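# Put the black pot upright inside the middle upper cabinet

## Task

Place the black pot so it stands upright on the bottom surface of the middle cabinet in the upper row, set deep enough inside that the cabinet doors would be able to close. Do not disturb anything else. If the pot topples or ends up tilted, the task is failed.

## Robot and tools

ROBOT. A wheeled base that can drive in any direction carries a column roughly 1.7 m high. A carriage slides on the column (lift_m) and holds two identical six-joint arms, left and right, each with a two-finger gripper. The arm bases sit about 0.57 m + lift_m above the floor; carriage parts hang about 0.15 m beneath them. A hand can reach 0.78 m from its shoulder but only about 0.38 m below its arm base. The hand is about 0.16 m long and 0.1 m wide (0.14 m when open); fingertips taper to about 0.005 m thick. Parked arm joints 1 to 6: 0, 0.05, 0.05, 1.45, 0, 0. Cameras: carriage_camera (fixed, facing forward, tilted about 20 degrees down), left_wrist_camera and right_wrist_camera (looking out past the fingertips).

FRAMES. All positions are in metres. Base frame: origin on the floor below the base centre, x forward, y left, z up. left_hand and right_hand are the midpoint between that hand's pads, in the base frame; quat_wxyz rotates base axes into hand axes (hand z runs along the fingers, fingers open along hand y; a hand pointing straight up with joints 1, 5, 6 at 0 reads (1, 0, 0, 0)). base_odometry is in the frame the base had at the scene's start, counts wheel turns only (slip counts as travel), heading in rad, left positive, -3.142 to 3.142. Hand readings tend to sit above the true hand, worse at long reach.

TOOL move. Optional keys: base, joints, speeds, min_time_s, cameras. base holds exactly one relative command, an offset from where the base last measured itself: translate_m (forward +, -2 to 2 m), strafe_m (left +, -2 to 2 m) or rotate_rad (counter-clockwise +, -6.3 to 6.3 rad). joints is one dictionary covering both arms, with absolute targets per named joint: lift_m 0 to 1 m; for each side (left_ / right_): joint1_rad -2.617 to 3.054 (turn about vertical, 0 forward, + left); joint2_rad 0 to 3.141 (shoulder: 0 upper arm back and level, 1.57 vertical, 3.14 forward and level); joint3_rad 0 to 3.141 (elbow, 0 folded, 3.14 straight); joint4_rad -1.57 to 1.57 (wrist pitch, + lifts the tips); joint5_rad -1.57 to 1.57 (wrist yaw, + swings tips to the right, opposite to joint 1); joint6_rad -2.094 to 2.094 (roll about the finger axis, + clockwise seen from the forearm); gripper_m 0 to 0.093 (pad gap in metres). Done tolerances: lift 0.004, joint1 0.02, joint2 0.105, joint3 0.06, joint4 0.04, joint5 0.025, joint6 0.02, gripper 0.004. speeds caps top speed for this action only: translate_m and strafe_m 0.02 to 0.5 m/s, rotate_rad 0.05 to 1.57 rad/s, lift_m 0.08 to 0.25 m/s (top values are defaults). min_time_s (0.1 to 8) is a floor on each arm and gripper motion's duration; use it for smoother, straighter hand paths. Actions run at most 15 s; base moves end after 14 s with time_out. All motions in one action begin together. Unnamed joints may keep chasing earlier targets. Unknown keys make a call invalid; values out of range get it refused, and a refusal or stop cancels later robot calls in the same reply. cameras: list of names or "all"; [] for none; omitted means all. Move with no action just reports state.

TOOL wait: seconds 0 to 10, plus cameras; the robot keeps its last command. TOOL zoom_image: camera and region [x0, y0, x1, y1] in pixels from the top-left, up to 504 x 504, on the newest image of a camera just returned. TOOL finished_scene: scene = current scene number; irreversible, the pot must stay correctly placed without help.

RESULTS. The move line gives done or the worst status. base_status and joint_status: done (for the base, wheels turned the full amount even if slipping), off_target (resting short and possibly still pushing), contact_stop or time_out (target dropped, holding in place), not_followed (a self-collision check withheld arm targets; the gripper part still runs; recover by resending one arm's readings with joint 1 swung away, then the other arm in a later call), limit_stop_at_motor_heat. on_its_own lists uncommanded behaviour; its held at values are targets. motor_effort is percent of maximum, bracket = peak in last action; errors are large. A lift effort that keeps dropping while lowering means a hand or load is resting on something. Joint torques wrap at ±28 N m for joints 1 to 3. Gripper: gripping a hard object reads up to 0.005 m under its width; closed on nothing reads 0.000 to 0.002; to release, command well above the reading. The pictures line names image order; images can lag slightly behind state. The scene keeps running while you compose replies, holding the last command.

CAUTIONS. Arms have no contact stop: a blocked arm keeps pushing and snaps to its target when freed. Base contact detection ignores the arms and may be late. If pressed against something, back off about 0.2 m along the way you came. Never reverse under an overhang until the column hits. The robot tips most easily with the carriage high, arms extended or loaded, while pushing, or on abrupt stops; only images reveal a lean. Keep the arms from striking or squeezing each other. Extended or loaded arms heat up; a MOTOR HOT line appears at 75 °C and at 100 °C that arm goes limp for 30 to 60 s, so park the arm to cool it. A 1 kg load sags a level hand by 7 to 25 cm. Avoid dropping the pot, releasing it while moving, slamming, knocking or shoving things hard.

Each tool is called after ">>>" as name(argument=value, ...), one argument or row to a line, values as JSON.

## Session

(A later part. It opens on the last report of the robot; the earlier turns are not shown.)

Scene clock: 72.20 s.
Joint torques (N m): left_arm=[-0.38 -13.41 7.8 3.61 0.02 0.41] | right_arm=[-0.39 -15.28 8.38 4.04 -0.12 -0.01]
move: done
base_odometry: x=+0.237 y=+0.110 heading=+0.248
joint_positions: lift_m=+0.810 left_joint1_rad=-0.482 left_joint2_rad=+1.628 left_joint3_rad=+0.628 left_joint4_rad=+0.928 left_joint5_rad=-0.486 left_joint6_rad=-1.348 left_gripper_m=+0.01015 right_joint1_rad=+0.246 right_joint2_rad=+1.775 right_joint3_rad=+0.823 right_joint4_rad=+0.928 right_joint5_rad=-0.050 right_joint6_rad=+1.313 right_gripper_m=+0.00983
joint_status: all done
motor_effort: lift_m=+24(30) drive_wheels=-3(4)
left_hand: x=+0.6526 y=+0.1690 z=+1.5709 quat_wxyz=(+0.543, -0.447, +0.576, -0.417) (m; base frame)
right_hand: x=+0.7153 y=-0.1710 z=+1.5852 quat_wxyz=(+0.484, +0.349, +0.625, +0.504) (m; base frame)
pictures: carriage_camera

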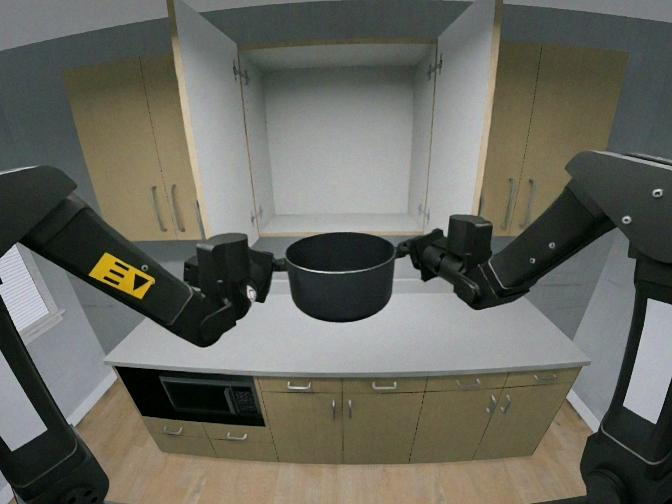

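>>> move(
  base={"translate_m": 0.36},
  joints={"lift_m": 0.835},
  speeds={"translate_m": 0.15, "lift_m": 0.08},
  cameras=["carriage_camera"],
)

>>> zoom_image(
  camera="carriage_camera",
  region=[150, 130, 520, 400],
)

Scene clock: 77.53 s.
Joint torques (N m): left_arm=[-0.39 -13.31 7.76 3.65 0.04 0.41] | right_arm=[-0.55 -15.3 8.46 4.07 -0.12 -0.03]
move: done
base_odometry: x=+0.586 y=+0.198 heading=+0.248
base_status: done
joint_positions: lift_m=+0.835 left_joint1_rad=-0.482 left_joint2_rad=+1.626 left_joint3_rad=+0.628 left_joint4_rad=+0.925 left_joint5_rad=-0.487 left_joint6_rad=-1.349 left_gripper_m=+0.01014 right_joint1_rad=+0.246 right_joint2_rad=+1.775 right_joint3_rad=+0.823 right_joint4_rad=+0.926 right_joint5_rad=-0.050 right_joint6_rad=+1.313 right_gripper_m=+0.00983
joint_status: all done
motor_effort: lift_m=+25(29) drive_wheels=+1(11)
left_hand: x=+0.6525 y=+0.1691 z=+1.5957 quat_wxyz=(+0.542, -0.447, +0.577, -0.416) (m; base frame)
right_hand: x=+0.7153 y=-0.1710 z=+1.6099 quat_wxyz=(+0.484, +0.349, +0.625, +0.503) (m; base frame)
pictures: carriage_camera

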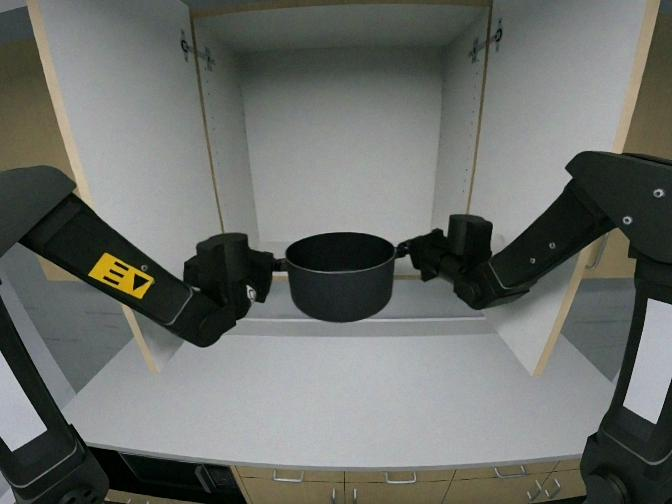

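Scaled by 1.362 from the camera's 672x504 image, which has a finer 960x720 frame.

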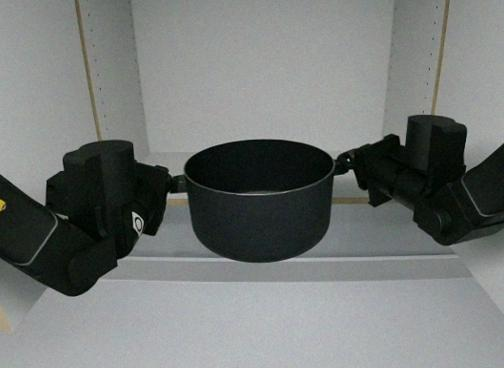

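>>> move(
  base={"translate_m": 0.165},
  speeds={"translate_m": 0.12},
  cameras=["carriage_camera"],
)

>>> zoom_image(
  camera="carriage_camera",
  region=[150, 130, 520, 400],
)

Scene clock: 84.23 s.
Joint torques (N m): left_arm=[-0.31 -13.24 7.8 3.66 0.04 0.43] | right_arm=[-0.39 -15.28 8.36 4.08 -0.11 0.01]
move: done
base_odometry: x=+0.746 y=+0.239 heading=+0.249
base_status: done
joint_positions: lift_m=+0.835 left_joint1_rad=-0.482 left_joint2_rad=+1.626 left_joint3_rad=+0.628 left_joint4_rad=+0.925 left_joint5_rad=-0.487 left_joint6_rad=-1.349 left_gripper_m=+0.01014 right_joint1_rad=+0.246 right_joint2_rad=+1.775 right_joint3_rad=+0.823 right_joint4_rad=+0.926 right_joint5_rad=-0.050 right_joint6_rad=+1.313 right_gripper_m=+0.00983
motor_effort: lift_m=+25(25) drive_wheels=-4(10)
left_hand: x=+0.6525 y=+0.1692 z=+1.5957 quat_wxyz=(+0.542, -0.448, +0.577, -0.416) (m; base frame)
right_hand: x=+0.7153 y=-0.1710 z=+1.6099 quat_wxyz=(+0.484, +0.349, +0.625, +0.503) (m; base frame)
pictures: carriage_camera

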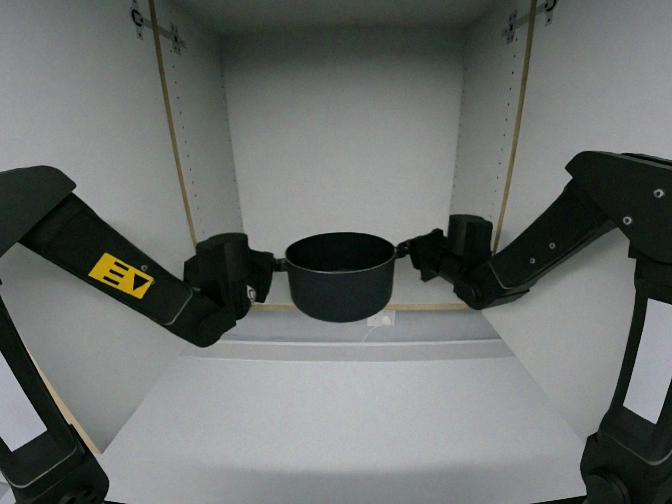

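Scaled by 1.362 from the camera's 672x504 image, which has a finer 960x720 frame.

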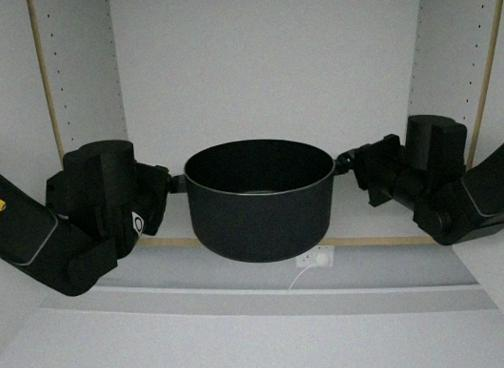

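>>> move(
  joints={"left_joint1_rad": -0.366, "left_joint2_rad": 1.88, "left_joint3_rad": 1.047, "left_joint4_rad": 0.99, "left_joint5_rad": -0.366, "right_joint1_rad": 0.186, "right_joint2_rad": 2.025, "right_joint3_rad": 1.324, "right_joint4_rad": 0.985, "right_joint5_rad": -0.1155},
  min_time_s=1.6,
  cameras=[],
)

>>> move(
  joints={"left_joint1_rad": -0.292, "left_joint2_rad": 2.175, "left_joint3_rad": 1.547, "left_joint4_rad": 0.829, "left_joint5_rad": -0.292, "right_joint1_rad": 0.150, "right_joint2_rad": 2.384, "right_joint3_rad": 1.95, "right_joint4_rad": 0.735, "right_joint5_rad": -0.151},
  min_time_s=1.6,
  cameras=["carriage_camera"],
)

>>> zoom_image(
  camera="carriage_camera",
  region=[150, 130, 520, 400],
)

Scene clock: 87.10 s.
move: off_target
joint_status: left_joint3_rad off_target (ended at +0.985, target +1.047); left_joint4_rad off_target (ended at +0.859, target +0.990); right_joint3_rad off_target (ended at +1.241, target +1.324); right_joint4_rad off_target (ended at +0.809, target +0.985); the others done
motor_effort: lift_m=+25(25) drive_wheels=+1(6)
pictures: none

Scene clock: 89.00 s.
Joint torques (N m): left_arm=[-0.03 -18.93 12.92 3.94 0.19 0.19] | right_arm=[-0.39 -20.11 12.98 3.9 0.05 -0.03]
move: off_target
base_odometry: x=+0.746 y=+0.239 heading=+0.249
joint_positions: lift_m=+0.835 left_joint1_rad=-0.293 left_joint2_rad=+2.212 left_joint3_rad=+1.478 left_joint4_rad=+0.685 left_joint5_rad=-0.308 left_joint6_rad=-1.327 left_gripper_m=+0.01004 right_joint1_rad=+0.153 right_joint2_rad=+2.431 right_joint3_rad=+1.863 right_joint4_rad=+0.567 right_joint5_rad=-0.157 right_joint6_rad=+1.313 right_gripper_m=+0.00983
joint_status: left_joint3_rad off_target (ended at +1.478, target +1.547); left_joint4_rad off_target (ended at +0.685, target +0.829); right_joint3_rad off_target (ended at +1.863, target +1.950); right_joint4_rad off_target (ended at +0.567, target +0.735); the others done
motor_effort: lift_m=+25(25) drive_wheels=+1(2)
left_hand: x=+0.8481 y=+0.1696 z=+1.6026 quat_wxyz=(+0.550, -0.446, +0.570, -0.417) (m; base frame)
right_hand: x=+0.9130 y=-0.1698 z=+1.6133 quat_wxyz=(+0.486, +0.340, +0.620, +0.513) (m; base frame)
pictures: carriage_camera

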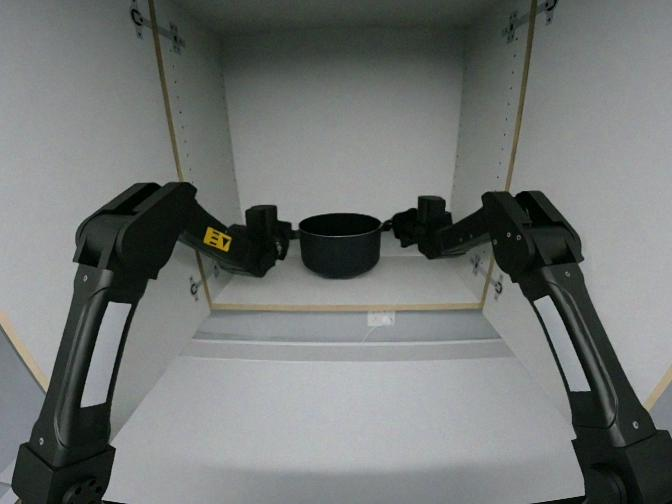

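Scaled by 1.362 from the camera's 672x504 image, which has a finer 960x720 frame.

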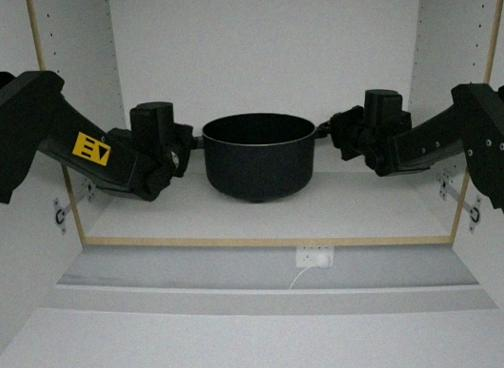

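>>> move(
  joints={"lift_m": 0.765},
  speeds={"lift_m": 0.1},
  cameras=["carriage_camera"],
)

>>> zoom_image(
  camera="carriage_camera",
  region=[210, 150, 470, 330],
)

Scene clock: 90.73 s.
Joint torques (N m): left_arm=[-0.08 -19.18 11.07 3.61 0.14 0.18] | right_arm=[-0.21 -20.45 11.41 3.59 0.07 -0.01]
move: done
base_odometry: x=+0.746 y=+0.239 heading=+0.249
joint_positions: lift_m=+0.765 left_joint1_rad=-0.291 left_joint2_rad=+2.214 left_joint3_rad=+1.500 left_joint4_rad=+0.712 left_joint5_rad=-0.303 left_joint6_rad=-1.324 left_gripper_m=+0.01001 right_joint1_rad=+0.150 right_joint2_rad=+2.434 right_joint3_rad=+1.885 right_joint4_rad=+0.593 right_joint5_rad=-0.158 right_joint6_rad=+1.313 right_gripper_m=+0.00983
joint_status: all done
motor_effort: lift_m=+21(22) drive_wheels=-1(5)
left_hand: x=+0.8512 y=+0.1686 z=+1.5481 quat_wxyz=(+0.560, -0.438, +0.556, -0.431) (m; base frame)
right_hand: x=+0.9152 y=-0.1712 z=+1.5587 quat_wxyz=(+0.500, +0.331, +0.607, +0.522) (m; base frame)
pictures: carriage_camera

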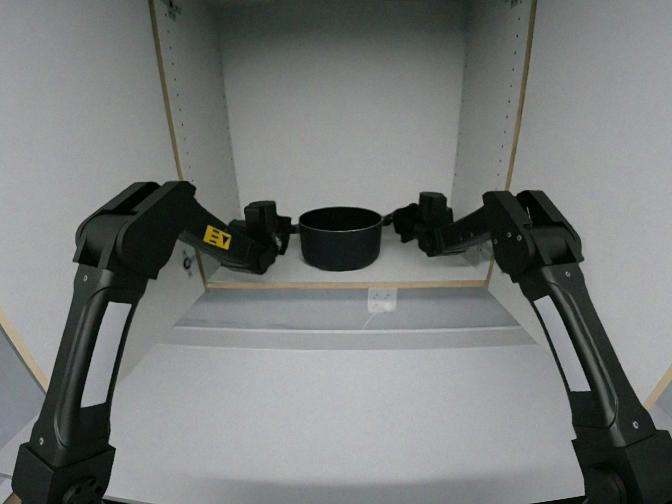

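Scaled by 1.938 from the camera's 672x504 image, which has a finer 960x720 frame.

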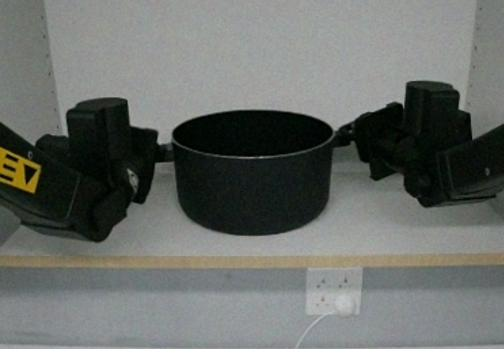

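>>> move(
  joints={"lift_m": 0.735, "left_joint4_rad": 0.72, "right_joint4_rad": 0.57},
  speeds={"lift_m": 0.08},
  min_time_s=0.5,
  cameras=["carriage_camera"],
)

>>> zoom_image(
  camera="carriage_camera",
  region=[210, 150, 470, 330],
)

Scene clock: 92.50 s.
Joint torques (N m): left_arm=[-0.09 -16.8 8.25 2.35 0.13 0.03] | right_arm=[-0.06 -18.15 8.32 2 0.1 0.09]
move: done
base_odometry: x=+0.746 y=+0.239 heading=+0.249
joint_positions: lift_m=+0.735 left_joint1_rad=-0.291 left_joint2_rad=+2.191 left_joint3_rad=+1.530 left_joint4_rad=+0.712 left_joint5_rad=-0.302 left_joint6_rad=-1.313 left_gripper_m=+0.01001 right_joint1_rad=+0.149 right_joint2_rad=+2.412 right_joint3_rad=+1.926 right_joint4_rad=+0.573 right_joint5_rad=-0.161 right_joint6_rad=+1.302 right_gripper_m=+0.00982
joint_status: all done
motor_effort: lift_m=+20(20) drive_wheels=+0(5)
left_hand: x=+0.8519 y=+0.1681 z=+1.5469 quat_wxyz=(+0.572, -0.428, +0.541, -0.443) (m; base frame)
right_hand: x=+0.9150 y=-0.1718 z=+1.5591 quat_wxyz=(+0.514, +0.318, +0.597, +0.528) (m; base frame)
pictures: carriage_camera

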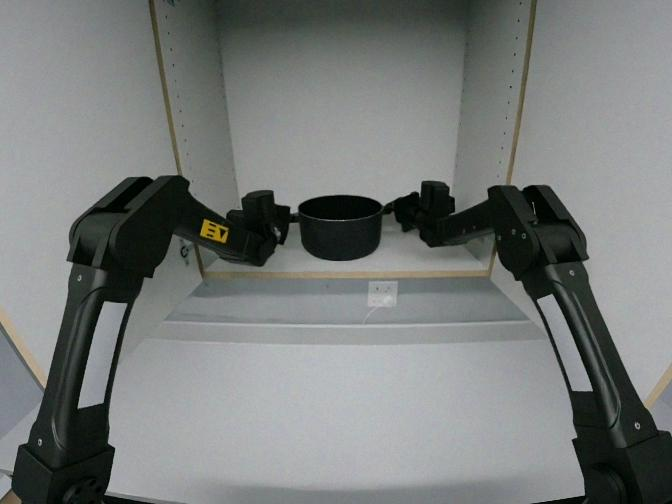

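Scaled by 1.938 from the camera's 672x504 image, which has a finer 960x720 frame.

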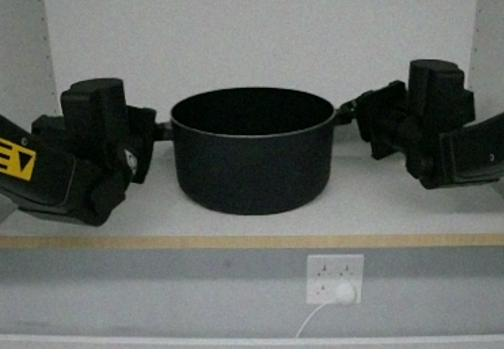

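>>> move(
  joints={"lift_m": 0.72, "left_joint4_rad": 0.63, "right_joint4_rad": 0.465},
  speeds={"lift_m": 0.08},
  min_time_s=0.7,
  cameras=["carriage_camera"],
)

>>> zoom_image(
  camera="carriage_camera",
  region=[210, 150, 470, 330],
)

Scene clock: 94.40 s.
Joint torques (N m): left_arm=[-0.08 -14.71 6.63 1.7 0.14 -0.02] | right_arm=[-0.05 -16.16 6.75 1.26 0.11 0.15]
move: off_target
base_odometry: x=+0.746 y=+0.239 heading=+0.249
joint_positions: lift_m=+0.720 left_joint1_rad=-0.291 left_joint2_rad=+2.171 left_joint3_rad=+1.549 left_joint4_rad=+0.681 left_joint5_rad=-0.301 left_joint6_rad=-1.309 left_gripper_m=+0.01001 right_joint1_rad=+0.149 right_joint2_rad=+2.392 right_joint3_rad=+1.947 right_joint4_rad=+0.536 right_joint5_rad=-0.161 right_joint6_rad=+1.299 right_gripper_m=+0.00982
joint_status: left_joint4_rad off_target (ended at +0.681, target +0.630); right_joint4_rad off_target (ended at +0.536, target +0.465); the others done
motor_effort: lift_m=+19(19) drive_wheels=+2(2)
left_hand: x=+0.8513 y=+0.1682 z=+1.5459 quat_wxyz=(+0.575, -0.426, +0.539, -0.444) (m; base frame)
right_hand: x=+0.9137 y=-0.1719 z=+1.5585 quat_wxyz=(+0.515, +0.316, +0.596, +0.528) (m; base frame)
pictures: carriage_camera

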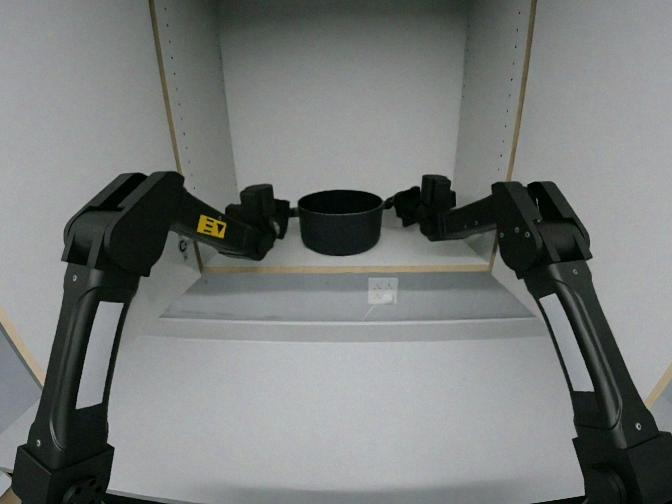

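Scaled by 1.938 from the camera's 672x504 image, which has a finer 960x720 frame.

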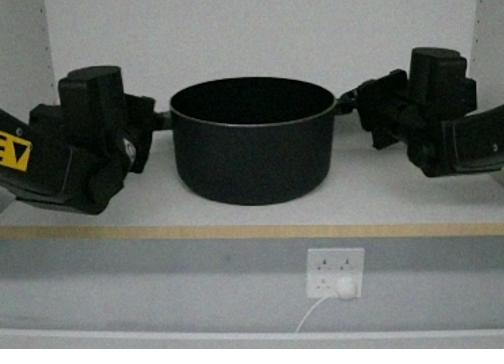

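>>> move(
  joints={"left_joint4_rad": 0.54, "right_joint4_rad": 0.37},
  min_time_s=0.8,
  cameras=["carriage_camera"],
)

>>> zoom_image(
  camera="carriage_camera",
  region=[210, 150, 470, 330],
)

Scene clock: 98.37 s.
Joint torques (N m): left_arm=[-0.25 -14.08 5.6 1.29 0.1 0.09] | right_arm=[-0.05 -15.53 5.94 0.85 0.09 0.15]
move: off_target
base_odometry: x=+0.746 y=+0.239 heading=+0.249
joint_positions: lift_m=+0.720 left_joint1_rad=-0.290 left_joint2_rad=+2.165 left_joint3_rad=+1.561 left_joint4_rad=+0.629 left_joint5_rad=-0.298 left_joint6_rad=-1.316 left_gripper_m=+0.01001 right_joint1_rad=+0.149 right_joint2_rad=+2.386 right_joint3_rad=+1.957 right_joint4_rad=+0.481 right_joint5_rad=-0.161 right_joint6_rad=+1.299 right_gripper_m=+0.00982
joint_status: left_joint4_rad off_target (ended at +0.629, target +0.540); right_joint4_rad off_target (ended at +0.481, target +0.370)
motor_effort: lift_m=+19(19) drive_wheels=+0(2)
left_hand: x=+0.8521 y=+0.1684 z=+1.5427 quat_wxyz=(+0.566, -0.432, +0.550, -0.437) (m; base frame)
right_hand: x=+0.9140 y=-0.1719 z=+1.5547 quat_wxyz=(+0.505, +0.324, +0.608, +0.520) (m; base frame)
pictures: carriage_camera

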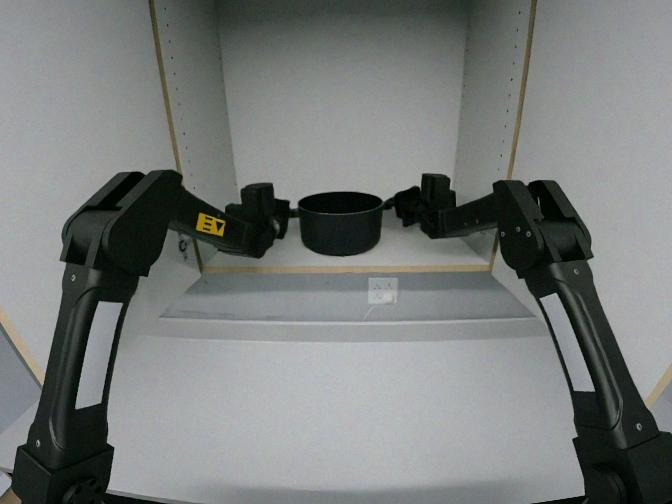

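Scaled by 1.938 from the camera's 672x504 image, which has a finer 960x720 frame.

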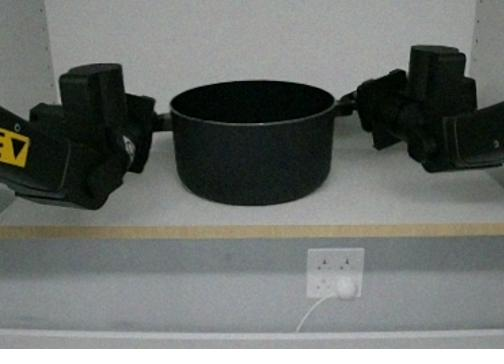

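>>> move(
  joints={"left_joint4_rad": 0.46, "right_joint4_rad": 0.29},
  min_time_s=0.8,
  cameras=["carriage_camera"],
)

>>> zoom_image(
  camera="carriage_camera",
  region=[210, 150, 470, 330],
)

Scene clock: 100.23 s.
Joint torques (N m): left_arm=[-0.23 -12.97 4.85 1.1 0.08 0.17] | right_arm=[-0.02 -14.69 5.81 0.52 0.09 0.14]
move: off_target
base_odometry: x=+0.746 y=+0.239 heading=+0.249
joint_positions: lift_m=+0.720 left_joint1_rad=-0.290 left_joint2_rad=+2.155 left_joint3_rad=+1.570 left_joint4_rad=+0.569 left_joint5_rad=-0.296 left_joint6_rad=-1.326 left_gripper_m=+0.01001 right_joint1_rad=+0.149 right_joint2_rad=+2.379 right_joint3_rad=+1.960 right_joint4_rad=+0.430 right_joint5_rad=-0.160 right_joint6_rad=+1.299 right_gripper_m=+0.00983
joint_status: left_joint4_rad off_target (ended at +0.569, target +0.460); right_joint4_rad off_target (ended at +0.430, target +0.290)
motor_effort: lift_m=+19(19) drive_wheels=-4(6)
left_hand: x=+0.8516 y=+0.1683 z=+1.5393 quat_wxyz=(+0.555, -0.439, +0.561, -0.429) (m; base frame)
right_hand: x=+0.9136 y=-0.1721 z=+1.5485 quat_wxyz=(+0.494, +0.333, +0.619, +0.512) (m; base frame)
pictures: carriage_camera

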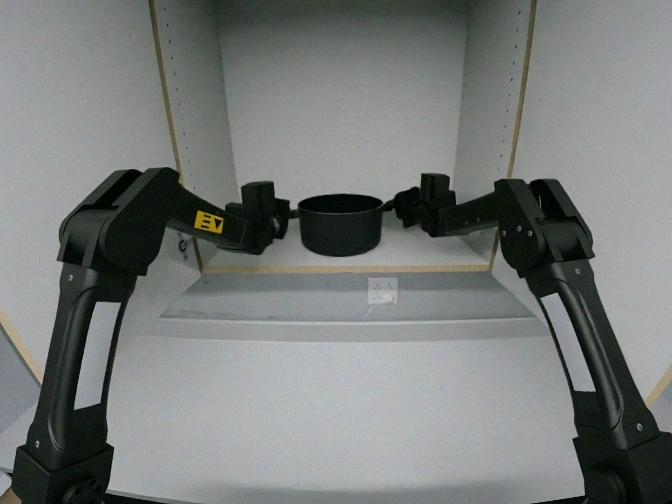

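Scaled by 1.938 from the camera's 672x504 image, which has a finer 960x720 frame.

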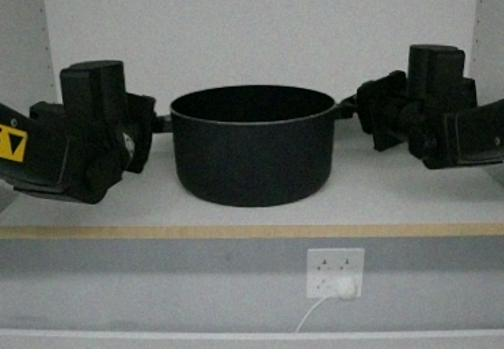

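>>> move(
  joints={"lift_m": 0.732, "left_joint4_rad": 0.55, "right_joint4_rad": 0.41},
  speeds={"lift_m": 0.08},
  min_time_s=0.5,
  cameras=[],
)

>>> move(
  joints={"left_gripper_m": 0.03, "right_gripper_m": 0.03},
  min_time_s=0.8,
  cameras=["carriage_camera"],
)

>>> zoom_image(
  camera="carriage_camera",
  region=[210, 150, 470, 330],
)

Scene clock: 102.30 s.
move: done
joint_status: all done
motor_effort: lift_m=+23(26) drive_wheels=-5(5)
pictures: none

Scene clock: 103.40 s.
Joint torques (N m): left_arm=[-0.24 -13.96 6.22 2.23 0.06 0.18] | right_arm=[-0.02 -15.08 6 2.09 0.08 0.01]
move: done
base_odometry: x=+0.746 y=+0.239 heading=+0.249
joint_positions: lift_m=+0.732 left_joint1_rad=-0.290 left_joint2_rad=+2.164 left_joint3_rad=+1.554 left_joint4_rad=+0.557 left_joint5_rad=-0.297 left_joint6_rad=-1.327 left_gripper_m=+0.02991 right_joint1_rad=+0.149 right_joint2_rad=+2.381 right_joint3_rad=+1.956 right_joint4_rad=+0.407 right_joint5_rad=-0.160 right_joint6_rad=+1.312 right_gripper_m=+0.02991
joint_status: all done
motor_effort: lift_m=+23(23) drive_wheels=-4(6)
left_hand: x=+0.8511 y=+0.1685 z=+1.5348 quat_wxyz=(+0.548, -0.444, +0.573, -0.418) (m; base frame)
right_hand: x=+0.9138 y=-0.1721 z=+1.5508 quat_wxyz=(+0.482, +0.344, +0.625, +0.509) (m; base frame)
pictures: carriage_camera

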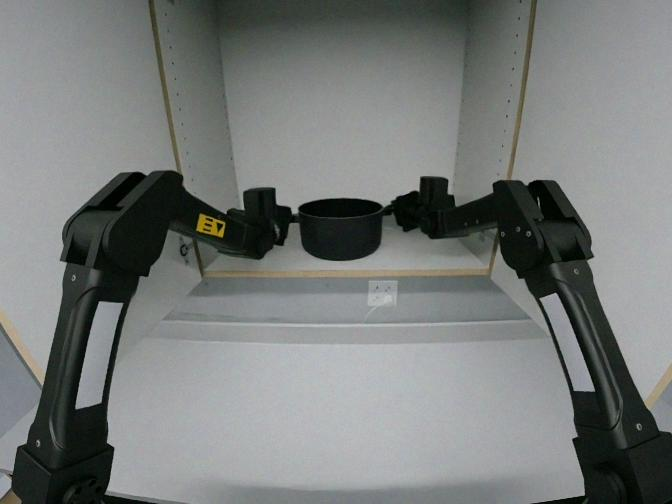

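Scaled by 1.938 from the camera's 672x504 image, which has a finer 960x720 frame.

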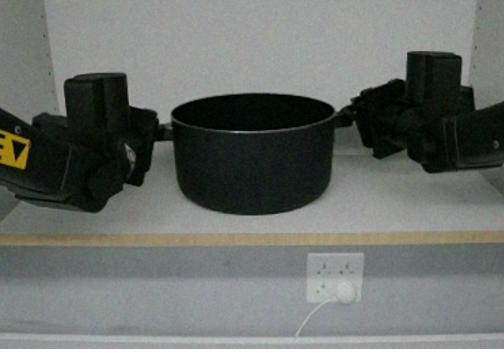

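>>> move(
  joints={"left_gripper_m": 0.07, "right_gripper_m": 0.07},
  min_time_s=0.6,
  cameras=["left_wrist_camera", "right_wrist_camera"],
)

Scene clock: 105.07 s.
Joint torques (N m): left_arm=[-0.29 -13.96 6.23 2.25 0.07 0.19] | right_arm=[-0.01 -14.97 6 2.1 0.09 0.01]
move: done
base_odometry: x=+0.746 y=+0.239 heading=+0.249
joint_positions: lift_m=+0.732 left_joint1_rad=-0.290 left_joint2_rad=+2.164 left_joint3_rad=+1.554 left_joint4_rad=+0.556 left_joint5_rad=-0.297 left_joint6_rad=-1.327 left_gripper_m=+0.06988 right_joint1_rad=+0.149 right_joint2_rad=+2.381 right_joint3_rad=+1.956 right_joint4_rad=+0.407 right_joint5_rad=-0.160 right_joint6_rad=+1.312 right_gripper_m=+0.06987
joint_status: all done
motor_effort: lift_m=+23(23) drive_wheels=-5(6)
left_hand: x=+0.8511 y=+0.1685 z=+1.5345 quat_wxyz=(+0.547, -0.444, +0.573, -0.418) (m; base frame)
right_hand: x=+0.9138 y=-0.1721 z=+1.5507 quat_wxyz=(+0.482, +0.344, +0.625, +0.509) (m; base frame)
pictures: left_wrist_camera, right_wrist_camera

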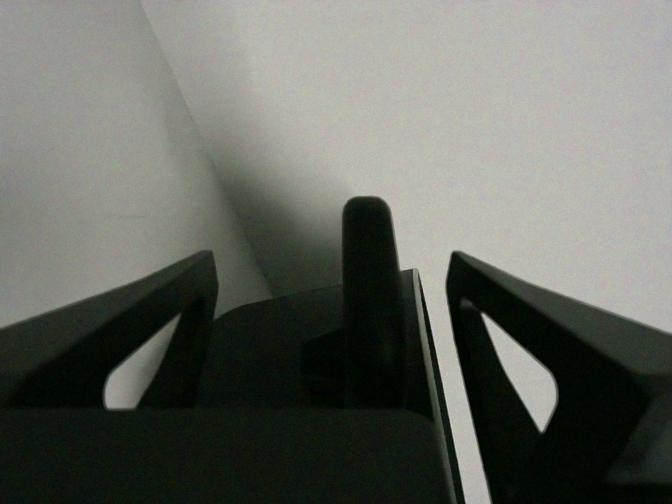

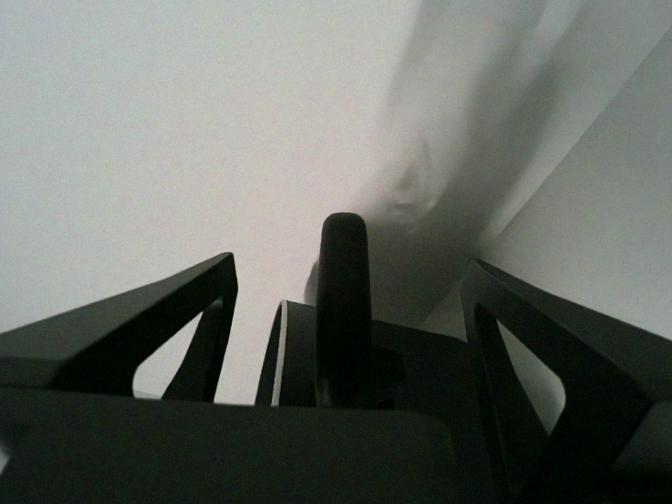

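>>> move(
  base={"translate_m": -0.3},
  speeds={"translate_m": 0.12},
  cameras=[],
)

>>> move(
  base={"translate_m": -0.25},
  speeds={"translate_m": 0.25},
  cameras=["carriage_camera"],
)

>>> zoom_image(
  camera="carriage_camera",
  region=[230, 130, 470, 300],
)

Scene clock: 109.10 s.
move: done
base_status: done
motor_effort: lift_m=+23(23) drive_wheels=-3(11)
pictures: none

Scene clock: 111.40 s.
Joint torques (N m): left_arm=[-0.24 -14.41 6.17 2.31 0.06 0.18] | right_arm=[-0.02 -15.46 6.15 2.17 0.08 0]
move: done
base_odometry: x=+0.213 y=+0.104 heading=+0.249
base_status: done
joint_positions: lift_m=+0.732 left_joint1_rad=-0.290 left_joint2_rad=+2.168 left_joint3_rad=+1.554 left_joint4_rad=+0.551 left_joint5_rad=-0.297 left_joint6_rad=-1.327 left_gripper_m=+0.06988 right_joint1_rad=+0.149 right_joint2_rad=+2.385 right_joint3_rad=+1.956 right_joint4_rad=+0.400 right_joint5_rad=-0.160 right_joint6_rad=+1.312 right_gripper_m=+0.06987
motor_effort: lift_m=+23(23) drive_wheels=-3(9)
left_hand: x=+0.8514 y=+0.1681 z=+1.5304 quat_wxyz=(+0.545, -0.445, +0.576, -0.415) (m; base frame)
right_hand: x=+0.9142 y=-0.1720 z=+1.5465 quat_wxyz=(+0.479, +0.346, +0.628, +0.506) (m; base frame)
pictures: carriage_camera

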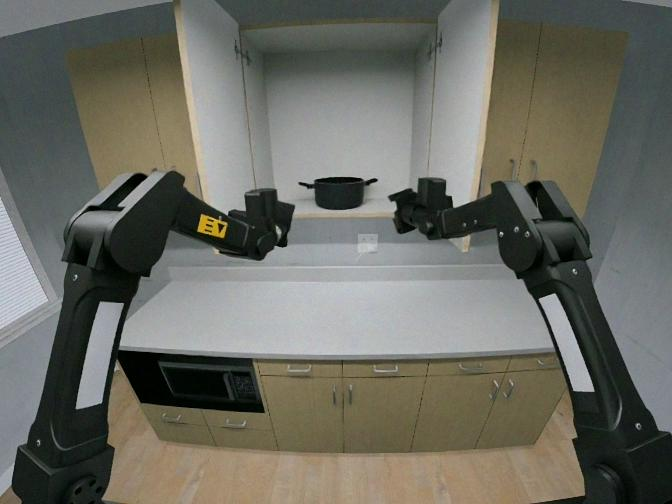

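Scaled by 2.100 from the camera's 672x504 image, which has a finer 960x720 frame.

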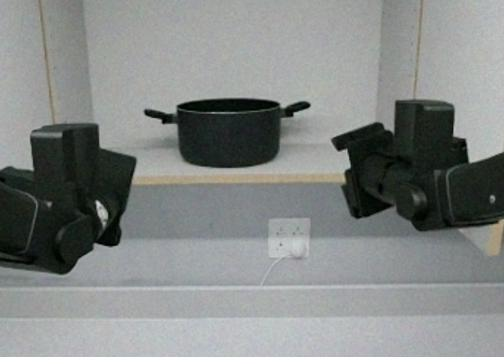

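>>> finished_scene(
  scene=2,
)

The scene is finished: the task was done.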